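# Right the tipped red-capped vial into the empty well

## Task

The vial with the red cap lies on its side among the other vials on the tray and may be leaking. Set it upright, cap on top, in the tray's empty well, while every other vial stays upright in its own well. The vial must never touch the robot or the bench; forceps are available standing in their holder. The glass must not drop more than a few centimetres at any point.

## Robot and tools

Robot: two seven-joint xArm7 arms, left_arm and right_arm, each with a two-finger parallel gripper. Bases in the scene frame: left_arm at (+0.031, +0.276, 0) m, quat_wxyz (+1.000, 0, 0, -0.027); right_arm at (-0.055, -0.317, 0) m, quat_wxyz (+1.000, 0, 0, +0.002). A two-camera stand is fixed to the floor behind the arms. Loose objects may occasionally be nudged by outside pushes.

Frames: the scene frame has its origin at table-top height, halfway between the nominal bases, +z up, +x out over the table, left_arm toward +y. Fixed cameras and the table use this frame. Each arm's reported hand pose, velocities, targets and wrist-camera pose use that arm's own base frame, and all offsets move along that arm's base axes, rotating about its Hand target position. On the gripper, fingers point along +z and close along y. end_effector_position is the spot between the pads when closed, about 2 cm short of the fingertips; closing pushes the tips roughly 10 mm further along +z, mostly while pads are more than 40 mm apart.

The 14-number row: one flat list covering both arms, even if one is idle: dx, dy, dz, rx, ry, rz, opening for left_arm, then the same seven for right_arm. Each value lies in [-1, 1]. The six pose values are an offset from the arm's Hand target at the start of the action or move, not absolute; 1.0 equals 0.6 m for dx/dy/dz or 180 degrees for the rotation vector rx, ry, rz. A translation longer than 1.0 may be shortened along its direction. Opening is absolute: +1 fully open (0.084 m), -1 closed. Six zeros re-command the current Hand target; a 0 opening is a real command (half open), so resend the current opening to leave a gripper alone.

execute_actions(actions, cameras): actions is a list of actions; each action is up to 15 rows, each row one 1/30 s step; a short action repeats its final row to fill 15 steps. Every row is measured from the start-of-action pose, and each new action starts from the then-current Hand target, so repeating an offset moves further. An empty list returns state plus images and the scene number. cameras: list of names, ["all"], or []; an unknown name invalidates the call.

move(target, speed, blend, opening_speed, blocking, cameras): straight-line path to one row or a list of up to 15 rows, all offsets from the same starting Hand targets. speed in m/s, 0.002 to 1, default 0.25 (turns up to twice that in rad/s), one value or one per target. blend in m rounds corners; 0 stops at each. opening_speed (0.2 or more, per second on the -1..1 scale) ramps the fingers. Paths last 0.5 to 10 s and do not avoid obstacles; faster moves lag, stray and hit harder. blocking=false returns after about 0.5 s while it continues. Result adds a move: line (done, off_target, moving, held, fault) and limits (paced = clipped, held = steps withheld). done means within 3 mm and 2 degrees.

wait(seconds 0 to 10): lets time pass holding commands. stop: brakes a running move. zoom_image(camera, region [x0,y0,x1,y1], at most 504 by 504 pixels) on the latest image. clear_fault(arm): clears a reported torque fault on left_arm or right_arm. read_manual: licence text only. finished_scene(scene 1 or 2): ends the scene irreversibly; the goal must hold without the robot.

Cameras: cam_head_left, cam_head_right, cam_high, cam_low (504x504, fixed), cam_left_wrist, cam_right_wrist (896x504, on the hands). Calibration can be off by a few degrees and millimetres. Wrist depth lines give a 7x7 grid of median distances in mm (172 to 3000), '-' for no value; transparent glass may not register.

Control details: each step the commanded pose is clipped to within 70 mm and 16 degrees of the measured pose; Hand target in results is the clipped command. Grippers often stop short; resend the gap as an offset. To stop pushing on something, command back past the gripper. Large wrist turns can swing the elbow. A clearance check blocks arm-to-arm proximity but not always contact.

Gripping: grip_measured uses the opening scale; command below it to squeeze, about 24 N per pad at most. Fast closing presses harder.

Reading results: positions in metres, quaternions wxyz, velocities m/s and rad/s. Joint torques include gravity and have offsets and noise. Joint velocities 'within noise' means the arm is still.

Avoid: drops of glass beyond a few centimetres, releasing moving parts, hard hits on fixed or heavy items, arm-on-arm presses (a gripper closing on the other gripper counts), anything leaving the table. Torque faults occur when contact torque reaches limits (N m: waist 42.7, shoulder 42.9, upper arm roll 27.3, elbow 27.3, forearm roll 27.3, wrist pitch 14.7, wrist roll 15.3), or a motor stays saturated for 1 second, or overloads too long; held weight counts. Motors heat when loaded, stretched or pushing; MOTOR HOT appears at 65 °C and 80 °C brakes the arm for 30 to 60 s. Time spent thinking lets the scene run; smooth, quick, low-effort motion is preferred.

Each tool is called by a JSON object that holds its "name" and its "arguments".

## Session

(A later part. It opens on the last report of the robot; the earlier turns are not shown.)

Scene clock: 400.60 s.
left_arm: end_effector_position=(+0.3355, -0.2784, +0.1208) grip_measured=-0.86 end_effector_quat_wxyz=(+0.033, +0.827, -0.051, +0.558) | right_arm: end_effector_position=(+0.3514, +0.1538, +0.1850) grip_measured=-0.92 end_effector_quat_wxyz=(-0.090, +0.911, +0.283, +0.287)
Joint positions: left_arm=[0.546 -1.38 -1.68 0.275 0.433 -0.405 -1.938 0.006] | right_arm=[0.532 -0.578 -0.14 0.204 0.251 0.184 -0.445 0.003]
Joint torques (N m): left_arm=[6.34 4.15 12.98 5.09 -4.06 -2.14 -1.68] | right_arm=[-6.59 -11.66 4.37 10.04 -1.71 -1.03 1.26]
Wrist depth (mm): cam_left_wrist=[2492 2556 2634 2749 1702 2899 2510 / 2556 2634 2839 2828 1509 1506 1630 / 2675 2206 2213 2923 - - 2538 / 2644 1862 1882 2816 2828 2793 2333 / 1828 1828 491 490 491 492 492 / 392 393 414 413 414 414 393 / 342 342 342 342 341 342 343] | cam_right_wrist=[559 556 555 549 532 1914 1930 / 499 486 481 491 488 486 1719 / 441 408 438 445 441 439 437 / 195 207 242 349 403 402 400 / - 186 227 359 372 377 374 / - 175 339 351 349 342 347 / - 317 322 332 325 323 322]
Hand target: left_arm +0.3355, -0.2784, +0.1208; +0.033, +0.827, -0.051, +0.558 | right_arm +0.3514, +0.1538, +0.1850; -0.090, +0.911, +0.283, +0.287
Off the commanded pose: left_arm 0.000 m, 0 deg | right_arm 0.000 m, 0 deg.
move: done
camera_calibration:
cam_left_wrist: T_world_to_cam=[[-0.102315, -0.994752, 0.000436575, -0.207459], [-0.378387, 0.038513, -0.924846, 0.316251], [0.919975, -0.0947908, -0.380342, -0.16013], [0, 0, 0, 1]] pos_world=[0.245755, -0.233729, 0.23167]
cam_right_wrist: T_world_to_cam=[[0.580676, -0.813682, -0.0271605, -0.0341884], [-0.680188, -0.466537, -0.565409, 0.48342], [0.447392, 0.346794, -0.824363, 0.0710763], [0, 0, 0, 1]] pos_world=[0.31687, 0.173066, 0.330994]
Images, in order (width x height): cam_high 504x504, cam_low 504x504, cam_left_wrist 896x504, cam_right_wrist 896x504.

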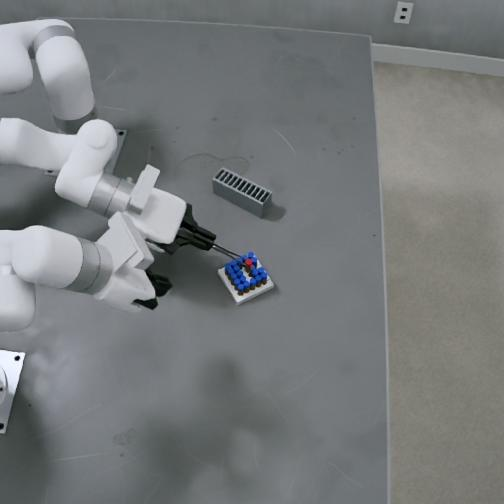

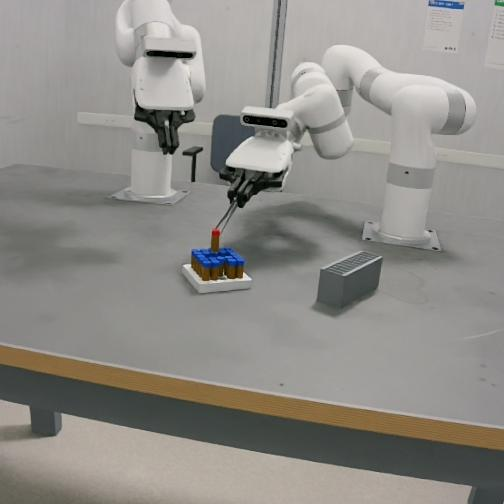

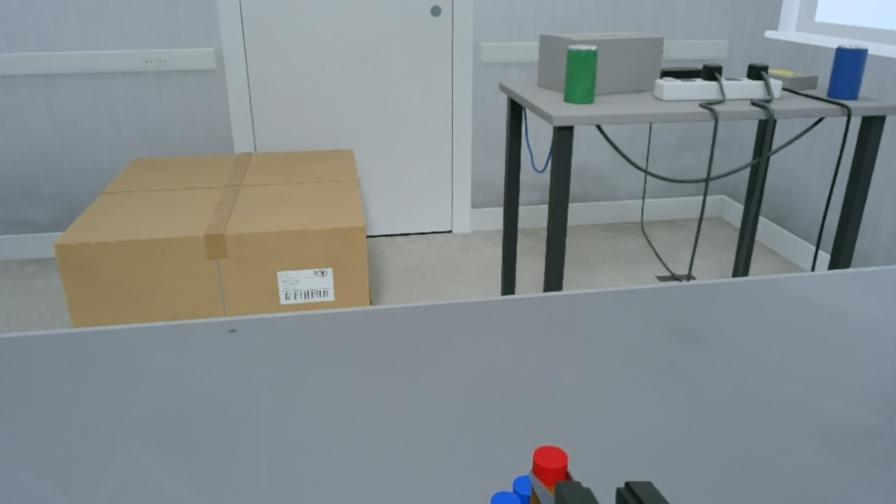

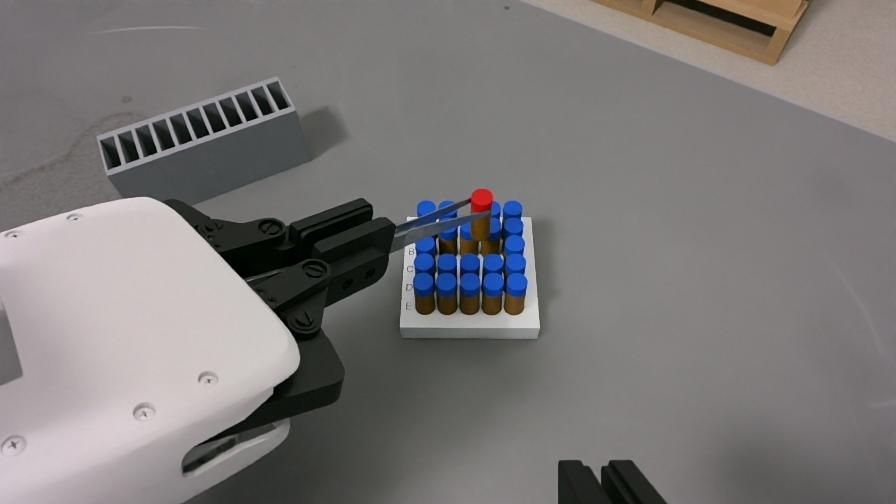

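{"name": "move", "arguments": {"target": [[-0.0040,-0.0030,0,0,0,0,-0.89, 0,0,0,0,0,0,-0.9],[-0.0040,-0.0030,-0.0083,0,0,0,-0.89, 0,0,0,0,0,0,-0.9]], "speed": 0.04, "blend": [0.001,0], "cameras": ["cam_right_wrist","cam_low","cam_high"]}}

{"name": "zoom_image", "arguments": {"camera": "cam_right_wrist", "region": [390, 170, 550, 330]}}

{"name": "zoom_image", "arguments": {"camera": "cam_high", "region": [220, 240, 280, 300]}}

{"name": "zoom_image", "arguments": {"camera": "cam_low", "region": [170, 210, 270, 310]}}

Scene clock: 425.03 s.
left_arm: end_effector_position=(+0.3331, -0.2802, +0.1158) grip_measured=-0.86 end_effector_quat_wxyz=(+0.033, +0.827, -0.051, +0.558) | right_arm: end_effector_position=(+0.3514, +0.1538, +0.1850) grip_measured=-0.92 end_effector_quat_wxyz=(-0.090, +0.911, +0.283, +0.287)
Joint positions: left_arm=[0.538 -1.386 -1.699 0.279 0.425 -0.396 -1.952 0.006] | right_arm=[0.532 -0.578 -0.14 0.204 0.251 0.184 -0.445 0.003]
Joint torques (N m): left_arm=[6.51 3.87 13.11 4.61 -3.98 -2.01 -1.8] | right_arm=[-6.72 -11.63 4.33 10.08 -1.7 -1.01 1.25]
Wrist depth (mm): cam_left_wrist=[2457 2547 2664 2706 1690 2911 2519 / 2624 2614 2727 2863 1496 1553 1630 / 2654 2199 2213 2923 - - 2547 / 2634 1838 1893 2863 2816 2839 2325 / 1823 478 480 479 480 480 482 / 385 385 404 406 405 404 404 / 334 334 334 349 335 336 334] | cam_right_wrist=[562 556 552 552 533 1914 1935 / 499 485 481 492 489 485 1719 / 441 414 437 445 442 439 437 / 204 218 248 349 403 401 401 / 182 190 227 359 371 377 375 / - 176 210 350 350 343 346 / - 190 322 332 325 324 322]
Hand target: left_arm +0.3331, -0.2802, +0.1158; +0.033, +0.827, -0.051, +0.558 | right_arm +0.3514, +0.1538, +0.1850; -0.090, +0.911, +0.283, +0.287
Off the commanded pose: left_arm 0.000 m, 0 deg | right_arm 0.000 m, 0 deg.
move: done
camera_calibration:
cam_right_wrist: T_world_to_cam=[[0.580676, -0.813682, -0.0271605, -0.0341884], [-0.680188, -0.466537, -0.565409, 0.48342], [0.447392, 0.346794, -0.824363, 0.0710763], [0, 0, 0, 1]] pos_world=[0.31687, 0.173066, 0.330994]
Images, in order (width x height): cam_high 504x504, cam_low 504x504, cam_right_wrist 896x504.

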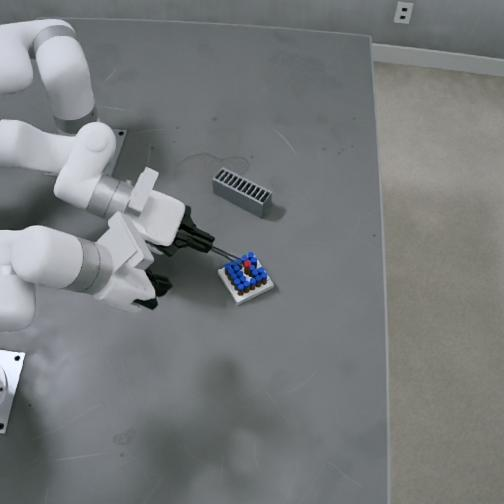

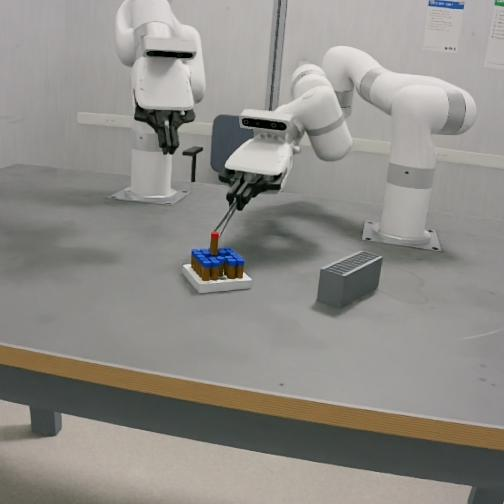

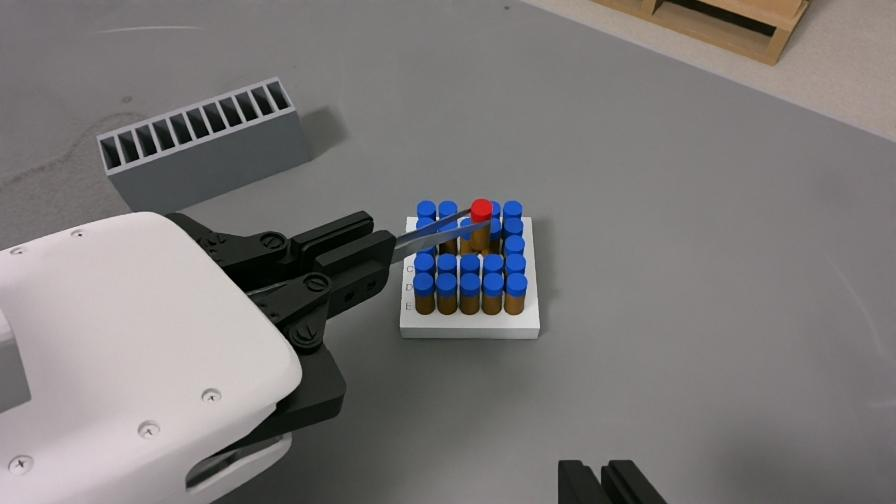

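Scaled by 3.150 from the camera's 896x504 image, which has a finer 1280x720 frame.

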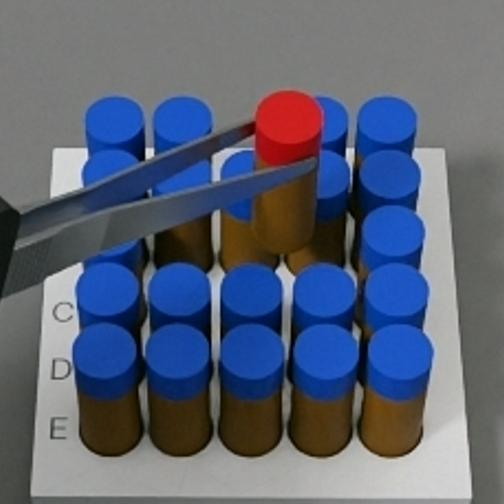

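Scaled by 8.400 from the camera's 504x504 image, which has a finer 720x720 frame.

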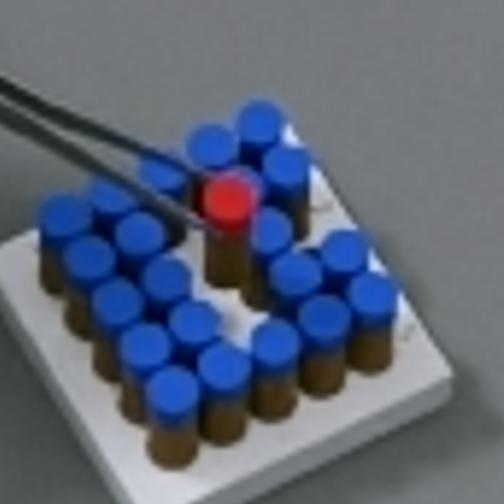

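Scaled by 5.040 from the camera's 504x504 image, which has a finer 720x720 frame.

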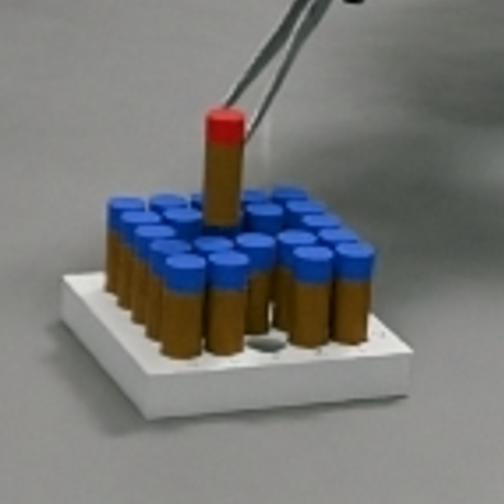

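{"name": "move", "arguments": {"target": [0.0010,0.0007,-0.0267,0,0,0,-0.89, 0,0,0,0,0,0,-0.9], "speed": 0.03, "cameras": ["cam_right_wrist","cam_low"]}}

{"name": "zoom_image", "arguments": {"camera": "cam_right_wrist", "region": [390, 170, 550, 330]}}

{"name": "zoom_image", "arguments": {"camera": "cam_low", "region": [170, 210, 270, 310]}}

Scene clock: 435.43 s.
left_arm: end_effector_position=(+0.3337, -0.2798, +0.0998) grip_measured=-0.86 end_effector_quat_wxyz=(+0.033, +0.827, -0.051, +0.558) | right_arm: end_effector_position=(+0.3514, +0.1538, +0.1850) grip_measured=-0.92 end_effector_quat_wxyz=(-0.090, +0.911, +0.283, +0.287)
Joint positions: left_arm=[0.555 -1.429 -1.761 0.292 0.392 -0.414 -1.991 0.006] | right_arm=[0.532 -0.578 -0.14 0.204 0.251 0.184 -0.445 0.003]
Joint torques (N m): left_arm=[6.28 4.39 13.21 2.94 -3.98 -1.83 -1.65] | right_arm=[-6.62 -11.82 4.28 10.24 -1.73 -1.07 1.3]
Wrist depth (mm): cam_left_wrist=[2501 2538 2696 2696 1677 2828 2492 / 2595 2634 2793 2851 1681 1571 1619 / 2685 2138 2138 2935 - - 2575 / 1828 1823 1908 2805 1499 550 551 / 445 446 446 447 448 447 448 / 357 376 376 376 376 377 358 / 311 311 311 311 262 311 311] | cam_right_wrist=[562 557 554 548 535 1903 1924 / 499 486 481 491 490 485 1719 / 442 417 438 444 441 439 438 / 419 245 275 347 403 401 401 / 200 210 256 358 371 376 375 / 179 187 218 351 349 343 347 / - 182 322 332 326 324 322]
Hand target: left_arm +0.3337, -0.2798, +0.0998; +0.033, +0.827, -0.051, +0.558 | right_arm +0.3514, +0.1538, +0.1850; -0.090, +0.911, +0.283, +0.287
Off the commanded pose: left_arm 0.000 m, 0 deg | right_arm 0.000 m, 0 deg.
move: done
camera_calibration:
cam_right_wrist: T_world_to_cam=[[0.580676, -0.813682, -0.0271605, -0.0341884], [-0.680188, -0.466537, -0.565409, 0.48342], [0.447392, 0.346794, -0.824363, 0.0710763], [0, 0, 0, 1]] pos_world=[0.31687, 0.173066, 0.330994]
Images, in order (width x height): cam_low 504x504, cam_right_wrist 896x504.

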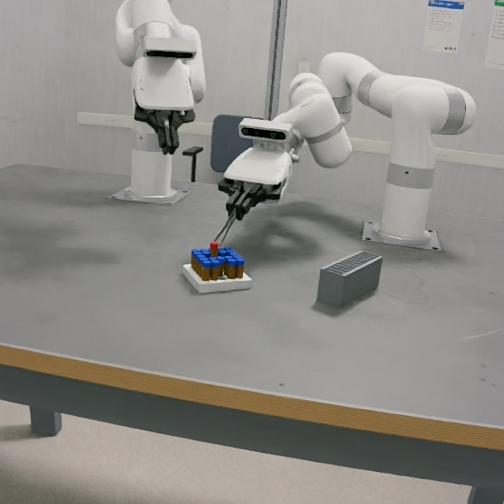

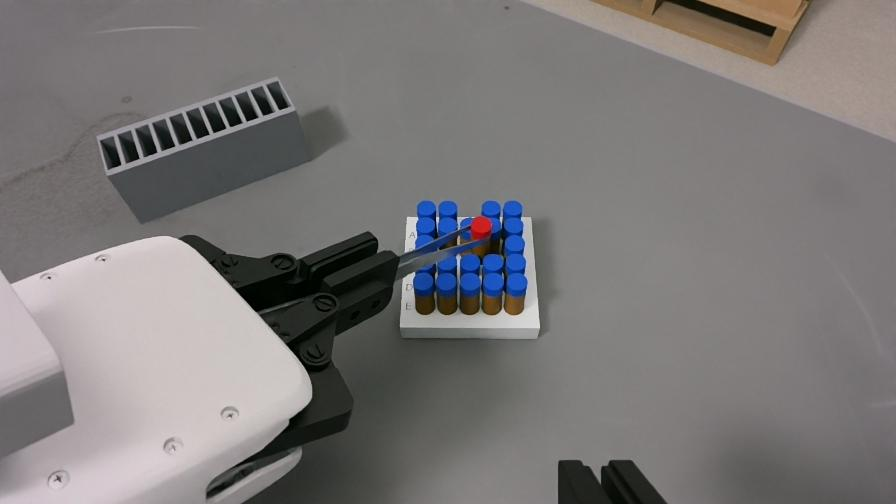

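Scaled by 3.150 from the camera's 896x504 image, which has a finer 1280x720 frame.

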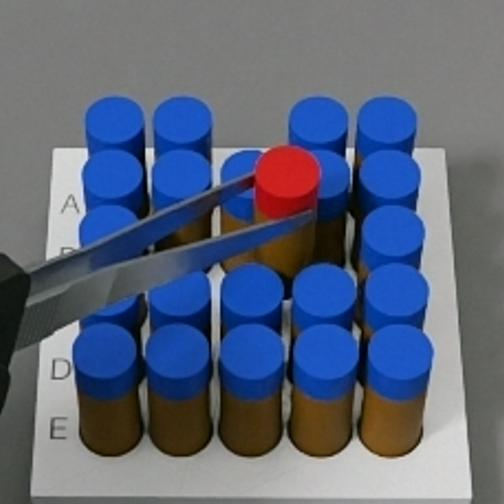

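Scaled by 5.040 from the camera's 504x504 image, which has a finer 720x720 frame.

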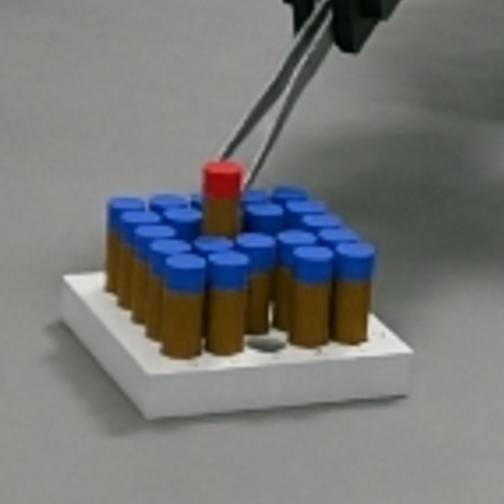

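{"name": "move", "arguments": {"target": [0,0,-0.0183,0,0,0,-0.89, 0,0,0,0,0,0,-0.9], "speed": 0.03, "cameras": ["cam_right_wrist","cam_low"]}}

{"name": "zoom_image", "arguments": {"camera": "cam_right_wrist", "region": [390, 170, 550, 330]}}

{"name": "zoom_image", "arguments": {"camera": "cam_low", "region": [170, 210, 270, 310]}}

Scene clock: 442.90 s.
left_arm: end_effector_position=(+0.3337, -0.2798, +0.0888) grip_measured=-0.86 end_effector_quat_wxyz=(+0.033, +0.827, -0.051, +0.558) | right_arm: end_effector_position=(+0.3514, +0.1538, +0.1850) grip_measured=-0.92 end_effector_quat_wxyz=(-0.090, +0.911, +0.283, +0.287)
Joint positions: left_arm=[0.563 -1.456 -1.802 0.302 0.37 -0.422 -2.017 0.006] | right_arm=[0.532 -0.578 -0.14 0.204 0.251 0.184 -0.445 0.003]
Joint torques (N m): left_arm=[6.3 4.21 13.09 2.02 -4.03 -1.87 -1.7] | right_arm=[-6.58 -11.63 4.22 10.35 -1.7 -0.99 1.24]
Wrist depth (mm): cam_left_wrist=[2457 2547 2595 2717 1686 2863 2264 / 2585 2654 2717 2782 1589 1578 1550 / 2644 2080 2106 2960 - - 2556 / 1795 1818 1867 2717 521 518 521 / 420 423 421 421 422 422 424 / 338 356 357 356 338 357 339 / 294 294 294 233 236 295 295] | cam_right_wrist=[560 559 553 550 533 1908 1930 / 499 486 482 490 489 485 1728 / 440 418 437 444 441 440 437 / 412 409 407 353 403 401 400 / 211 224 263 359 371 377 376 / 190 197 228 351 348 343 346 / - 186 317 332 325 323 324]
Hand target: left_arm +0.3337, -0.2798, +0.0888; +0.033, +0.827, -0.051, +0.558 | right_arm +0.3514, +0.1538, +0.1850; -0.090, +0.911, +0.283, +0.287
Off the commanded pose: left_arm 0.000 m, 0 deg | right_arm 0.000 m, 0 deg.
move: done
camera_calibration:
cam_right_wrist: T_world_to_cam=[[0.580676, -0.813682, -0.0271605, -0.0341884], [-0.680188, -0.466537, -0.565409, 0.48342], [0.447392, 0.346794, -0.824363, 0.0710763], [0, 0, 0, 1]] pos_world=[0.31687, 0.173066, 0.330994]
Images, in order (width x height): cam_low 504x504, cam_right_wrist 896x504.

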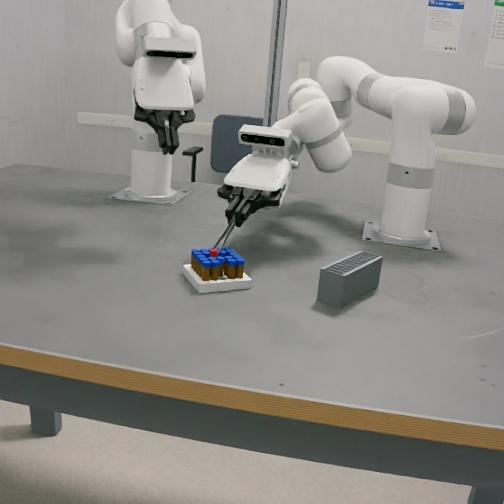

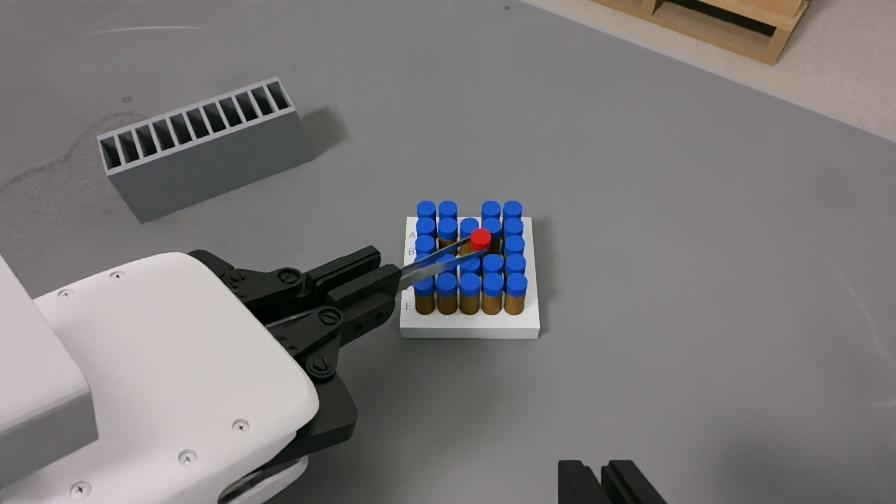

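Scaled by 3.150 from the camera's 896x504 image, which has a finer 1280x720 frame.

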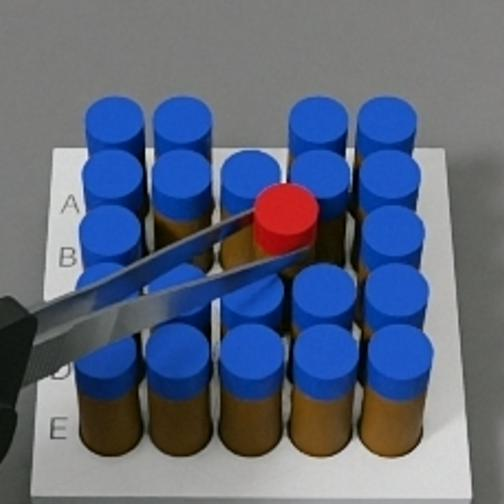

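Scaled by 5.040 from the camera's 504x504 image, which has a finer 720x720 frame.

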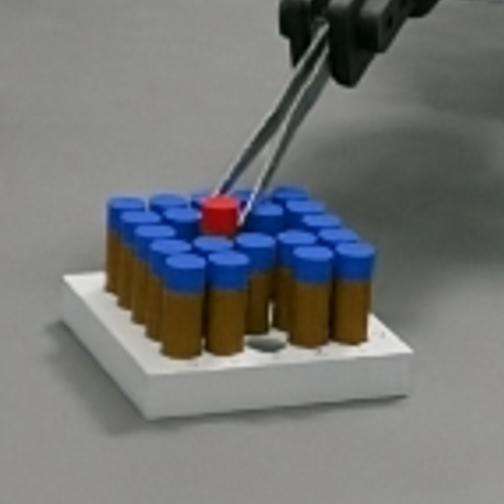

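{"name": "move", "arguments": {"target": [[0,0,-0.0013,0,0,0,-0.89, 0,0,0,0,0,0,-0.9],[0,0,-0.0013,0,0,0,-0.755, 0,0,0,0,0,0,-0.9],[-0.0613,0.0075,0.0237,0,0,0,-0.755, 0,0,0,0,0,0,-0.9]], "speed": [0.02,0.02,0.04], "opening_speed": 0.2, "cameras": ["cam_right_wrist","cam_low"]}}

{"name": "zoom_image", "arguments": {"camera": "cam_right_wrist", "region": [370, 150, 550, 330]}}

{"name": "zoom_image", "arguments": {"camera": "cam_low", "region": [170, 210, 270, 310]}}

Scene clock: 453.47 s.
left_arm: end_effector_position=(+0.2970, -0.2753, +0.1030) grip_measured=-0.78 end_effector_quat_wxyz=(+0.033, +0.827, -0.051, +0.558) | right_arm: end_effector_position=(+0.3514, +0.1538, +0.1850) grip_measured=-0.92 end_effector_quat_wxyz=(-0.090, +0.911, +0.283, +0.287)
Joint positions: left_arm=[0.362 -1.349 -1.746 0.218 0.401 -0.278 -2.009 0.01] | right_arm=[0.532 -0.578 -0.14 0.204 0.251 0.184 -0.445 0.003]
Joint torques (N m): left_arm=[-6.81 19.28 15.84 -4.46 0.6 2.43 1.37] | right_arm=[-6.51 -11.64 4.13 10.48 -1.68 -1.03 1.25]
Wrist depth (mm): cam_left_wrist=[2474 2585 2654 2749 1715 2899 2372 / 2604 2760 2828 2899 1690 1526 1574 / 2664 2125 2145 - - - 2519 / 2566 1838 1914 2749 556 557 556 / 449 452 450 452 452 452 452 / 361 381 380 380 381 381 363 / 252 315 314 265 263 315 316] | cam_right_wrist=[560 557 552 551 534 1908 1919 / 499 486 481 490 488 486 1719 / 442 417 437 444 441 440 437 / 411 410 408 361 403 402 400 / 214 240 281 359 371 376 376 / 193 211 346 351 349 343 347 / - 189 322 332 325 323 322]
Hand target: left_arm +0.2969, -0.2753, +0.1030; +0.033, +0.827, -0.051, +0.558 | right_arm +0.3514, +0.1538, +0.1850; -0.090, +0.911, +0.283, +0.287
Off the commanded pose: left_arm 0.000 m, 0 deg | right_arm 0.000 m, 0 deg.
move: done
camera_calibration:
cam_right_wrist: T_world_to_cam=[[0.580676, -0.813682, -0.0271605, -0.0341884], [-0.680188, -0.466537, -0.565409, 0.48342], [0.447392, 0.346794, -0.824363, 0.0710763], [0, 0, 0, 1]] pos_world=[0.31687, 0.173066, 0.330994]
Images, in order (width x height): cam_low 504x504, cam_right_wrist 896x504.

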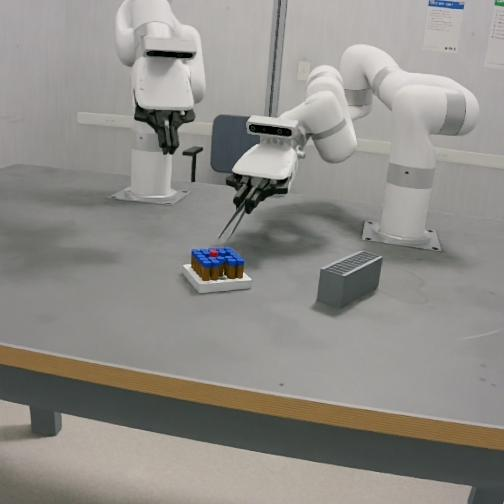

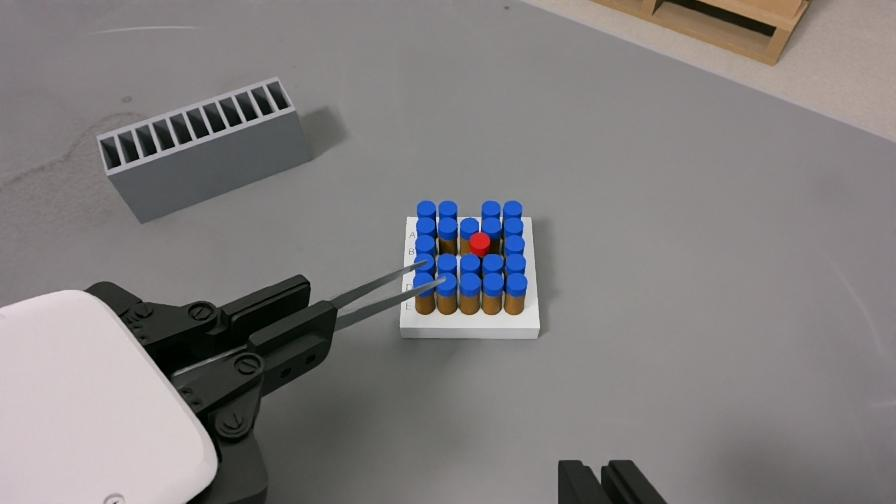

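Scaled by 2.800 from the camera's 896x504 image, which has a finer 1280x720 frame.

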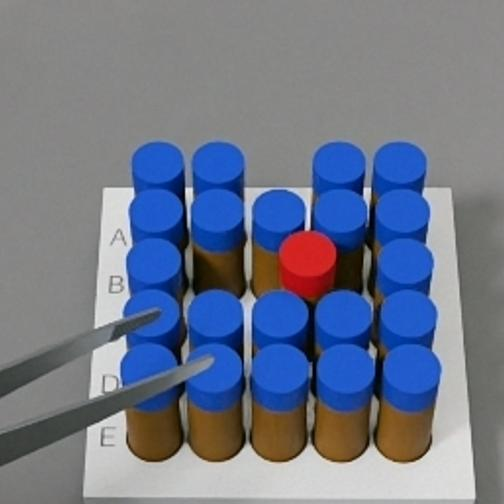

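Scaled by 5.040 from the camera's 504x504 image, which has a finer 720x720 frame.

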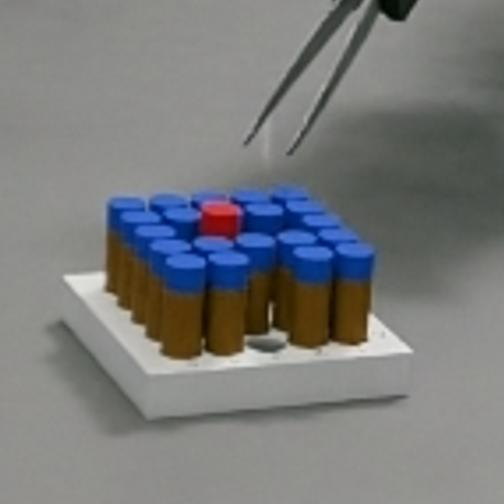

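{"name": "zoom_image", "arguments": {"camera": "cam_right_wrist", "region": [440, 200, 520, 280]}}

{"name": "zoom_image", "arguments": {"camera": "cam_low", "region": [190, 235, 240, 285]}}

Scaled by 6.300 from the camera's 896x504 image, which has a finer 1280x720 frame.

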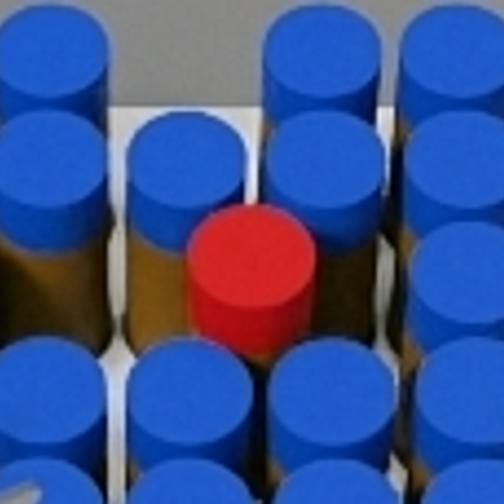

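Scaled by 10.080 from the camera's 504x504 image, which has a finer 720x720 frame.

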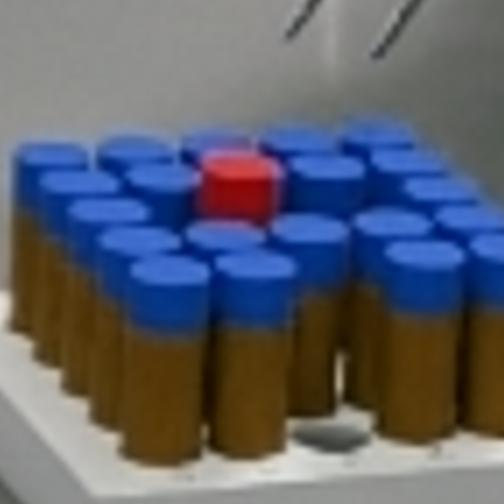

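{"name": "move", "arguments": {"target": [[0.0322,0.0018,0.0938,0,0,0,-0.78, 0,0,0,0,0,0,-0.9],[0.0893,-0.0052,0.1578,0.0203,0.1654,0,-0.78, 0,0,0,0,0,0,-0.9],[0.1730,-0.0153,0.1823,0.0406,0.3308,0,-0.78, 0,0,0,0,0,0,-0.9],[0.2608,-0.0262,0.162,0.0610,0.4963,0,-0.78, 0,0,0,0,0,0,-0.9]], "speed": 0.14, "blend": [0.01,0.01,0.01,0], "cameras": ["cam_right_wrist"]}}

{"name": "zoom_image", "arguments": {"camera": "cam_right_wrist", "region": [390, 160, 550, 320]}}

Scene clock: 487.43 s.
left_arm: end_effector_position=(+0.4534, -0.2910, +0.2002) grip_measured=-0.80 end_effector_quat_wxyz=(-0.012, +0.980, -0.061, -0.190) | right_arm: end_effector_position=(+0.3514, +0.1538, +0.1850) grip_measured=-0.92 end_effector_quat_wxyz=(-0.090, +0.911, +0.283, +0.287)
Joint positions: left_arm=[-0.247 0.603 -0.378 1.854 0.04 1.631 -0.48 0.009] | right_arm=[0.532 -0.578 -0.14 0.204 0.251 0.184 -0.445 0.003]
Joint torques (N m): left_arm=[-6.58 -30.07 -2.68 24.75 2.01 1.17 -1.8] | right_arm=[-6.57 -11.59 4.05 10.75 -1.78 -1.02 1.22]
Wrist depth (mm): cam_left_wrist=[281 280 280 280 280 280 280 / 291 294 295 294 294 294 290 / 306 306 306 305 305 305 305 / 318 318 317 314 302 317 317 / 326 326 332 295 288 330 331 / 296 340 350 345 345 350 349 / 311 361 366 366 366 366 365] | cam_right_wrist=[559 556 552 265 533 1930 1940 / 499 485 482 480 488 485 1741 / 440 418 438 435 441 438 437 / 411 408 407 362 403 402 400 / 385 383 382 359 371 377 376 / 355 354 352 351 350 343 347 / 330 329 327 331 326 323 323]
Hand target: left_arm +0.4534, -0.2910, +0.2002; -0.013, +0.980, -0.061, -0.190 | right_arm +0.3514, +0.1538, +0.1850; -0.090, +0.911, +0.283, +0.287
Off the commanded pose: left_arm 0.000 m, 0 deg | right_arm 0.000 m, 0 deg.
move: done
camera_calibration:
cam_right_wrist: T_world_to_cam=[[0.580676, -0.813682, -0.0271605, -0.0341884], [-0.680188, -0.466537, -0.565409, 0.48342], [0.447392, 0.346794, -0.824363, 0.0710763], [0, 0, 0, 1]] pos_world=[0.31687, 0.173066, 0.330994]
Images, in order (width x height): cam_right_wrist 896x504.

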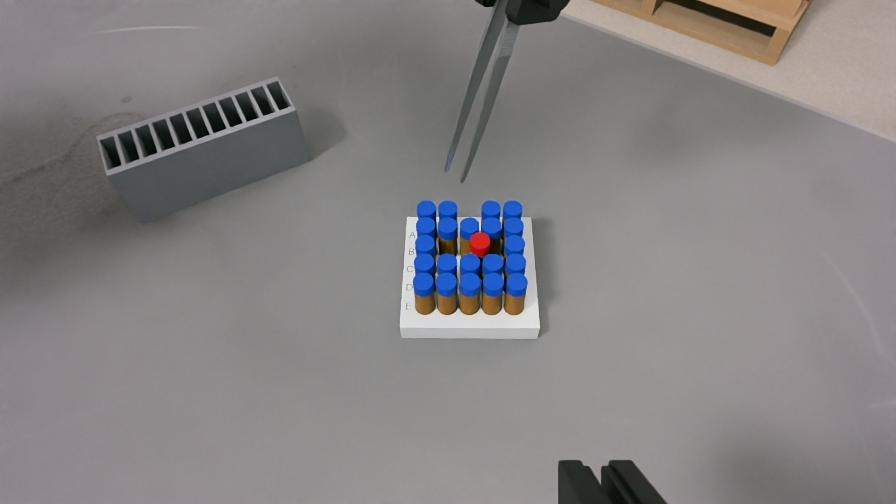

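Scaled by 3.150 from the camera's 896x504 image, which has a finer 1280x720 frame.

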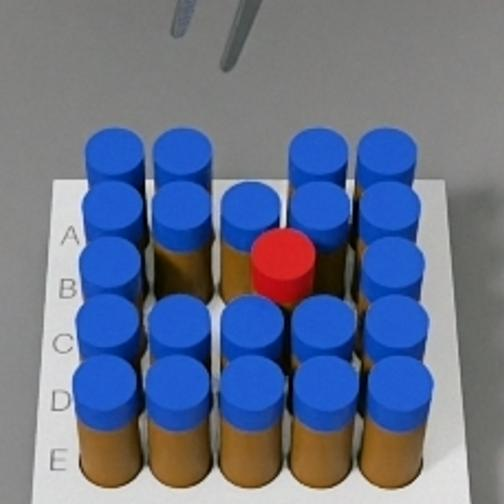

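{"name": "move", "arguments": {"target": [-0.0628,-0.0088,-0.0503,-0.0618,-0.1091,-0.2469,-0.77, 0,0,0,0,0,0,-0.9], "speed": 0.15, "cameras": ["cam_left_wrist","cam_right_wrist","cam_low"]}}

{"name": "zoom_image", "arguments": {"camera": "cam_left_wrist", "region": [440, 344, 640, 504]}}

{"name": "zoom_image", "arguments": {"camera": "cam_right_wrist", "region": [390, 130, 550, 290]}}

{"name": "zoom_image", "arguments": {"camera": "cam_low", "region": [170, 210, 270, 310]}}

Scene clock: 521.23 s.
left_arm: end_effector_position=(+0.4157, -0.2963, +0.1700) grip_measured=-0.79 end_effector_quat_wxyz=(-0.001, +0.898, -0.439, +0.000) | right_arm: end_effector_position=(+0.3514, +0.1538, +0.1850) grip_measured=-0.92 end_effector_quat_wxyz=(-0.090, +0.911, +0.283, +0.287)
Joint positions: left_arm=[-0.134 0.212 -0.517 1.176 0.127 0.994 0.199 0.009] | right_arm=[0.532 -0.578 -0.14 0.204 0.251 0.184 -0.445 0.003]
Joint torques (N m): left_arm=[6.27 -34.63 -4.84 16.78 -2.28 -4.15 1.37] | right_arm=[-6.48 -11.51 3.85 10.81 -1.7 -1.08 1.19]
Wrist depth (mm): cam_left_wrist=[296 296 297 296 296 296 297 / 297 296 297 297 296 296 297 / 297 297 297 297 297 297 297 / 297 298 298 298 298 297 298 / 297 297 298 286 298 297 297 / 298 298 298 259 257 299 299 / 299 298 299 262 256 299 299] | cam_right_wrist=[560 542 538 - 534 1924 1940 / 500 486 481 244 488 486 1741 / 441 417 438 435 441 439 435 / 411 410 407 363 403 402 400 / 385 383 381 359 371 377 374 / 355 354 352 351 349 343 346 / 330 328 327 332 326 323 323]
Hand target: left_arm +0.4157, -0.2963, +0.1700; -0.001, +0.898, -0.440, +0.000 | right_arm +0.3514, +0.1538, +0.1850; -0.090, +0.911, +0.283, +0.287
Off the commanded pose: left_arm 0.000 m, 0 deg | right_arm 0.000 m, 0 deg.
move: done
camera_calibration:
cam_left_wrist: T_world_to_cam=[[-0.783158, -0.621559, -0.0180792, 0.179805], [-0.621738, 0.7832, 0.00630741, 0.556325], [0.0102392, 0.0161802, -0.999817, 0.299543], [0, 0, 0, 1]] pos_world=[0.483637, -0.328801, 0.29923]
cam_right_wrist: T_world_to_cam=[[0.580676, -0.813682, -0.0271605, -0.0341884], [-0.680188, -0.466537, -0.565409, 0.48342], [0.447392, 0.346794, -0.824363, 0.0710763], [0, 0, 0, 1]] pos_world=[0.31687, 0.173066, 0.330994]
Images, in order (width x height): cam_low 504x504, cam_left_wrist 896x504, cam_right_wrist 896x504.

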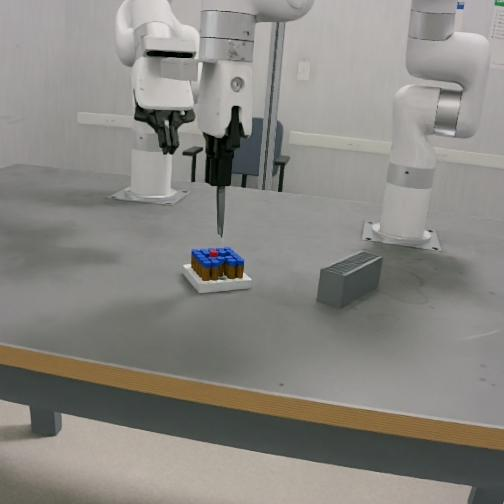

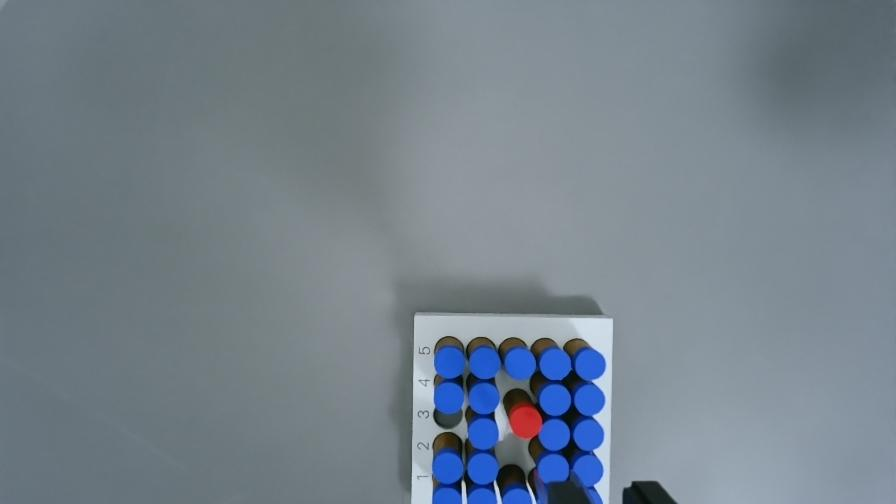

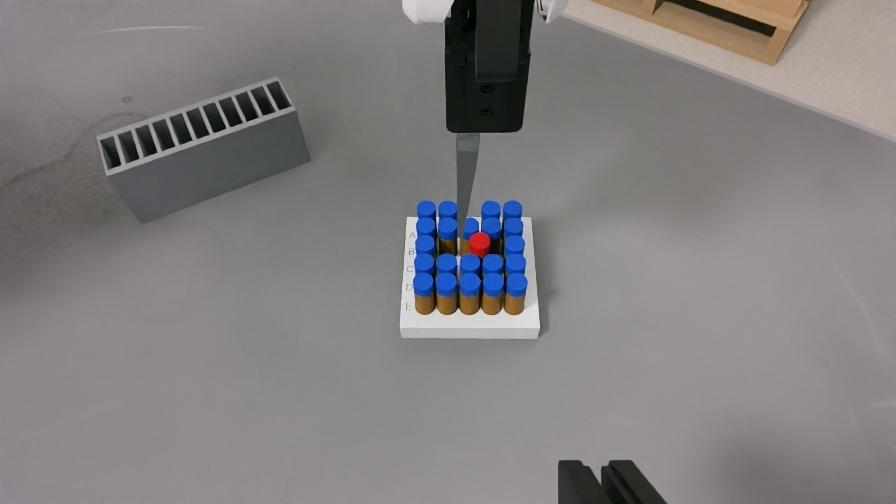

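Scaled by 2.520 from the camera's 896x504 image, which has a finer 1280x720 frame.

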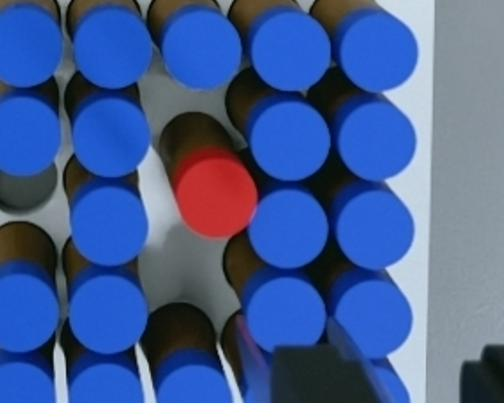

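Scaled by 3.150 from the camera's 896x504 image, which has a finer 1280x720 frame.

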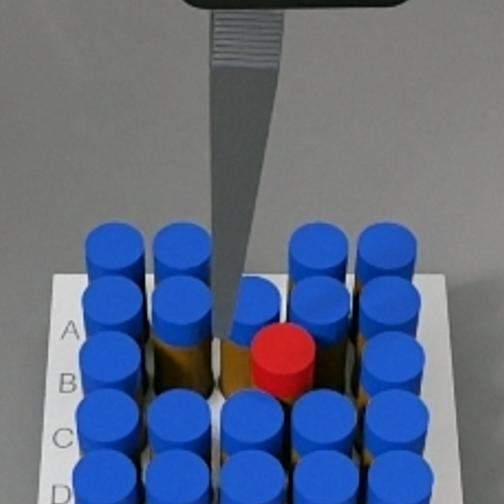

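Scaled by 5.040 from the camera's 504x504 image, which has a finer 720x720 frame.

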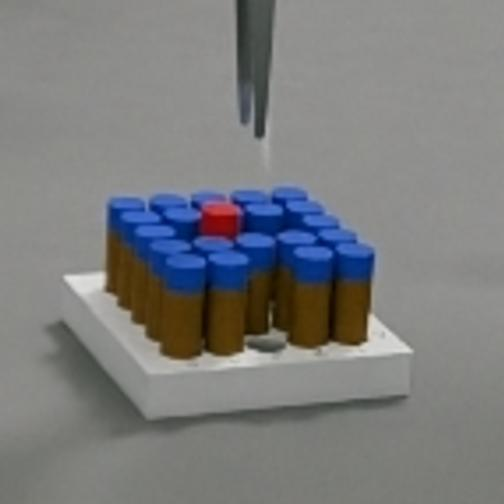

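{"name": "move", "arguments": {"target": [[0.0225,-0.0080,0,0,0,0,-0.755, 0,0,0,0,0,0,-0.9],[0.0225,-0.0080,-0.0200,0,0,0,-0.755, 0,0,0,0,0,0,-0.9]], "speed": 0.08, "blend": [0.003,0], "cameras": ["cam_left_wrist","cam_right_wrist"]}}

{"name": "zoom_image", "arguments": {"camera": "cam_left_wrist", "region": [480, 384, 630, 504]}}

{"name": "zoom_image", "arguments": {"camera": "cam_right_wrist", "region": [410, 150, 550, 290]}}

Scene clock: 545.90 s.
left_arm: end_effector_position=(+0.4292, -0.3011, +0.1581) grip_measured=-0.78 end_effector_quat_wxyz=(-0.001, +0.898, -0.440, +0.000) | right_arm: end_effector_position=(+0.3514, +0.1538, +0.1850) grip_measured=-0.92 end_effector_quat_wxyz=(-0.090, +0.911, +0.283, +0.287)
Joint positions: left_arm=[-0.145 0.276 -0.507 1.218 0.162 0.981 0.184 0.01] | right_arm=[0.532 -0.578 -0.14 0.204 0.251 0.184 -0.445 0.003]
Joint torques (N m): left_arm=[-6.73 -20.73 -1.43 16.78 2.3 -4.04 -1.69] | right_arm=[-6.57 -11.45 3.84 10.92 -1.64 -1.11 1.24]
Wrist depth (mm): cam_left_wrist=[284 284 284 285 285 285 285 / 284 284 285 285 284 285 285 / 284 285 285 285 285 285 286 / 285 285 285 286 285 285 286 / 286 286 285 286 286 286 286 / 286 286 287 272 258 287 286 / 286 287 287 272 245 287 287] | cam_right_wrist=[560 557 538 180 517 1924 1957 / 501 484 483 262 477 486 1728 / 440 417 437 434 441 440 437 / 411 409 407 362 403 402 400 / 384 383 382 359 371 377 375 / 355 353 352 350 349 342 347 / 330 328 327 332 326 324 323]
Hand target: left_arm +0.4292, -0.3011, +0.1580; -0.001, +0.898, -0.440, +0.000 | right_arm +0.3514, +0.1538, +0.1850; -0.090, +0.911, +0.283, +0.287
Off the commanded pose: left_arm 0.000 m, 0 deg | right_arm 0.000 m, 0 deg.
move: done
camera_calibration:
cam_left_wrist: T_world_to_cam=[[-0.783244, -0.621451, -0.0180941, 0.187182], [-0.621628, 0.783288, 0.0061674, 0.568507], [0.0103402, 0.0160784, -0.999817, 0.287402], [0, 0, 0, 1]] pos_world=[0.497037, -0.333601, 0.28723]
cam_right_wrist: T_world_to_cam=[[0.580676, -0.813682, -0.0271605, -0.0341884], [-0.680188, -0.466537, -0.565409, 0.48342], [0.447392, 0.346794, -0.824363, 0.0710763], [0, 0, 0, 1]] pos_world=[0.31687, 0.173066, 0.330994]
Images, in order (width x height): cam_left_wrist 896x504, cam_right_wrist 896x504.

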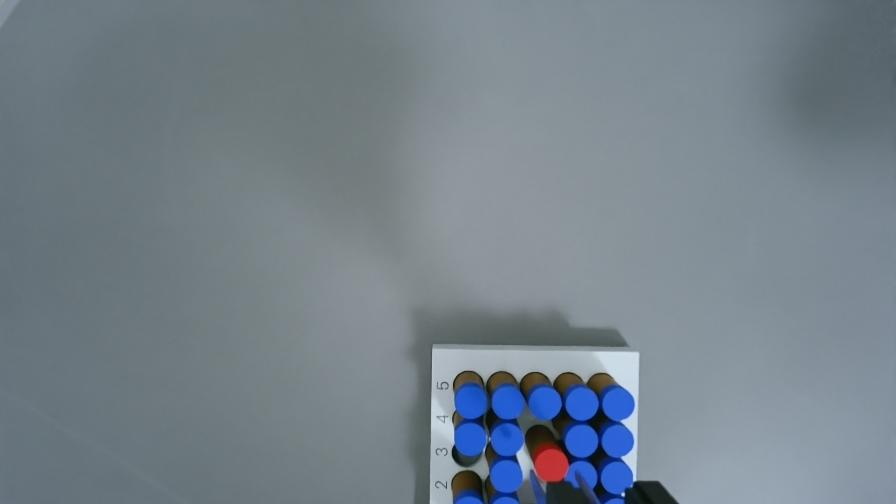

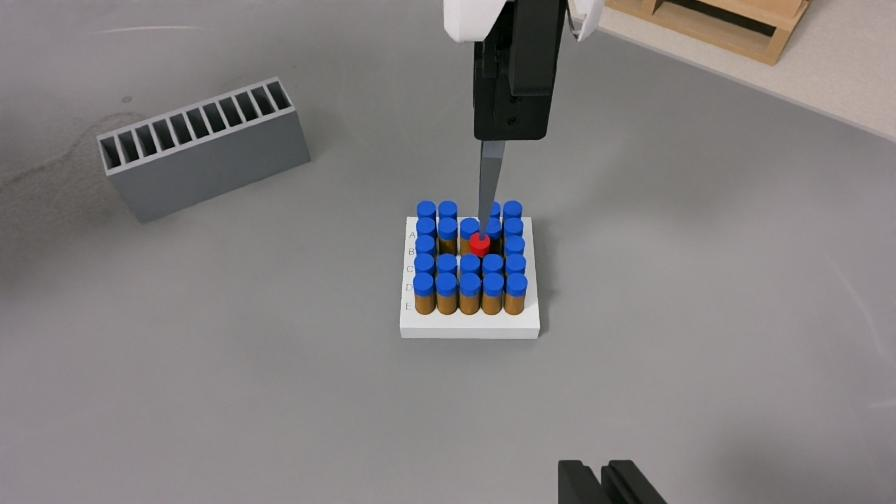

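Scaled by 3.360 from the camera's 896x504 image, which has a finer 1280x720 frame.

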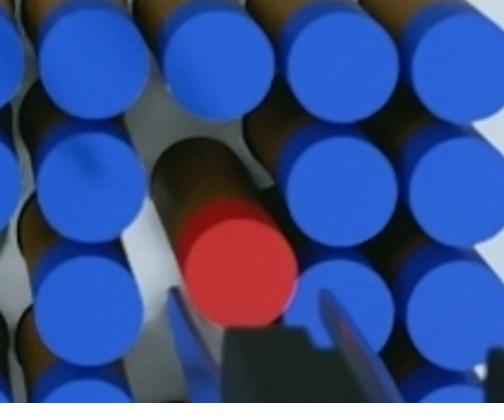

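Scaled by 3.600 from the camera's 896x504 image, which has a finer 1280x720 frame.

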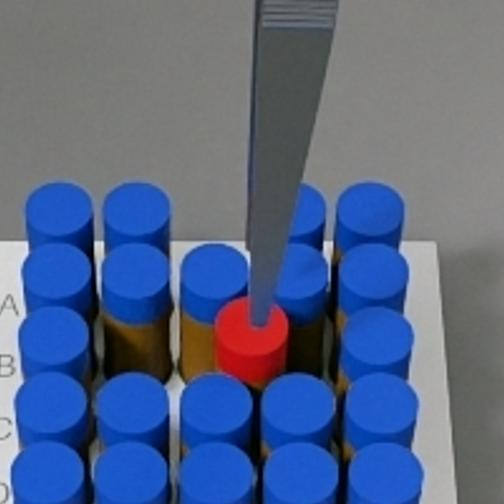

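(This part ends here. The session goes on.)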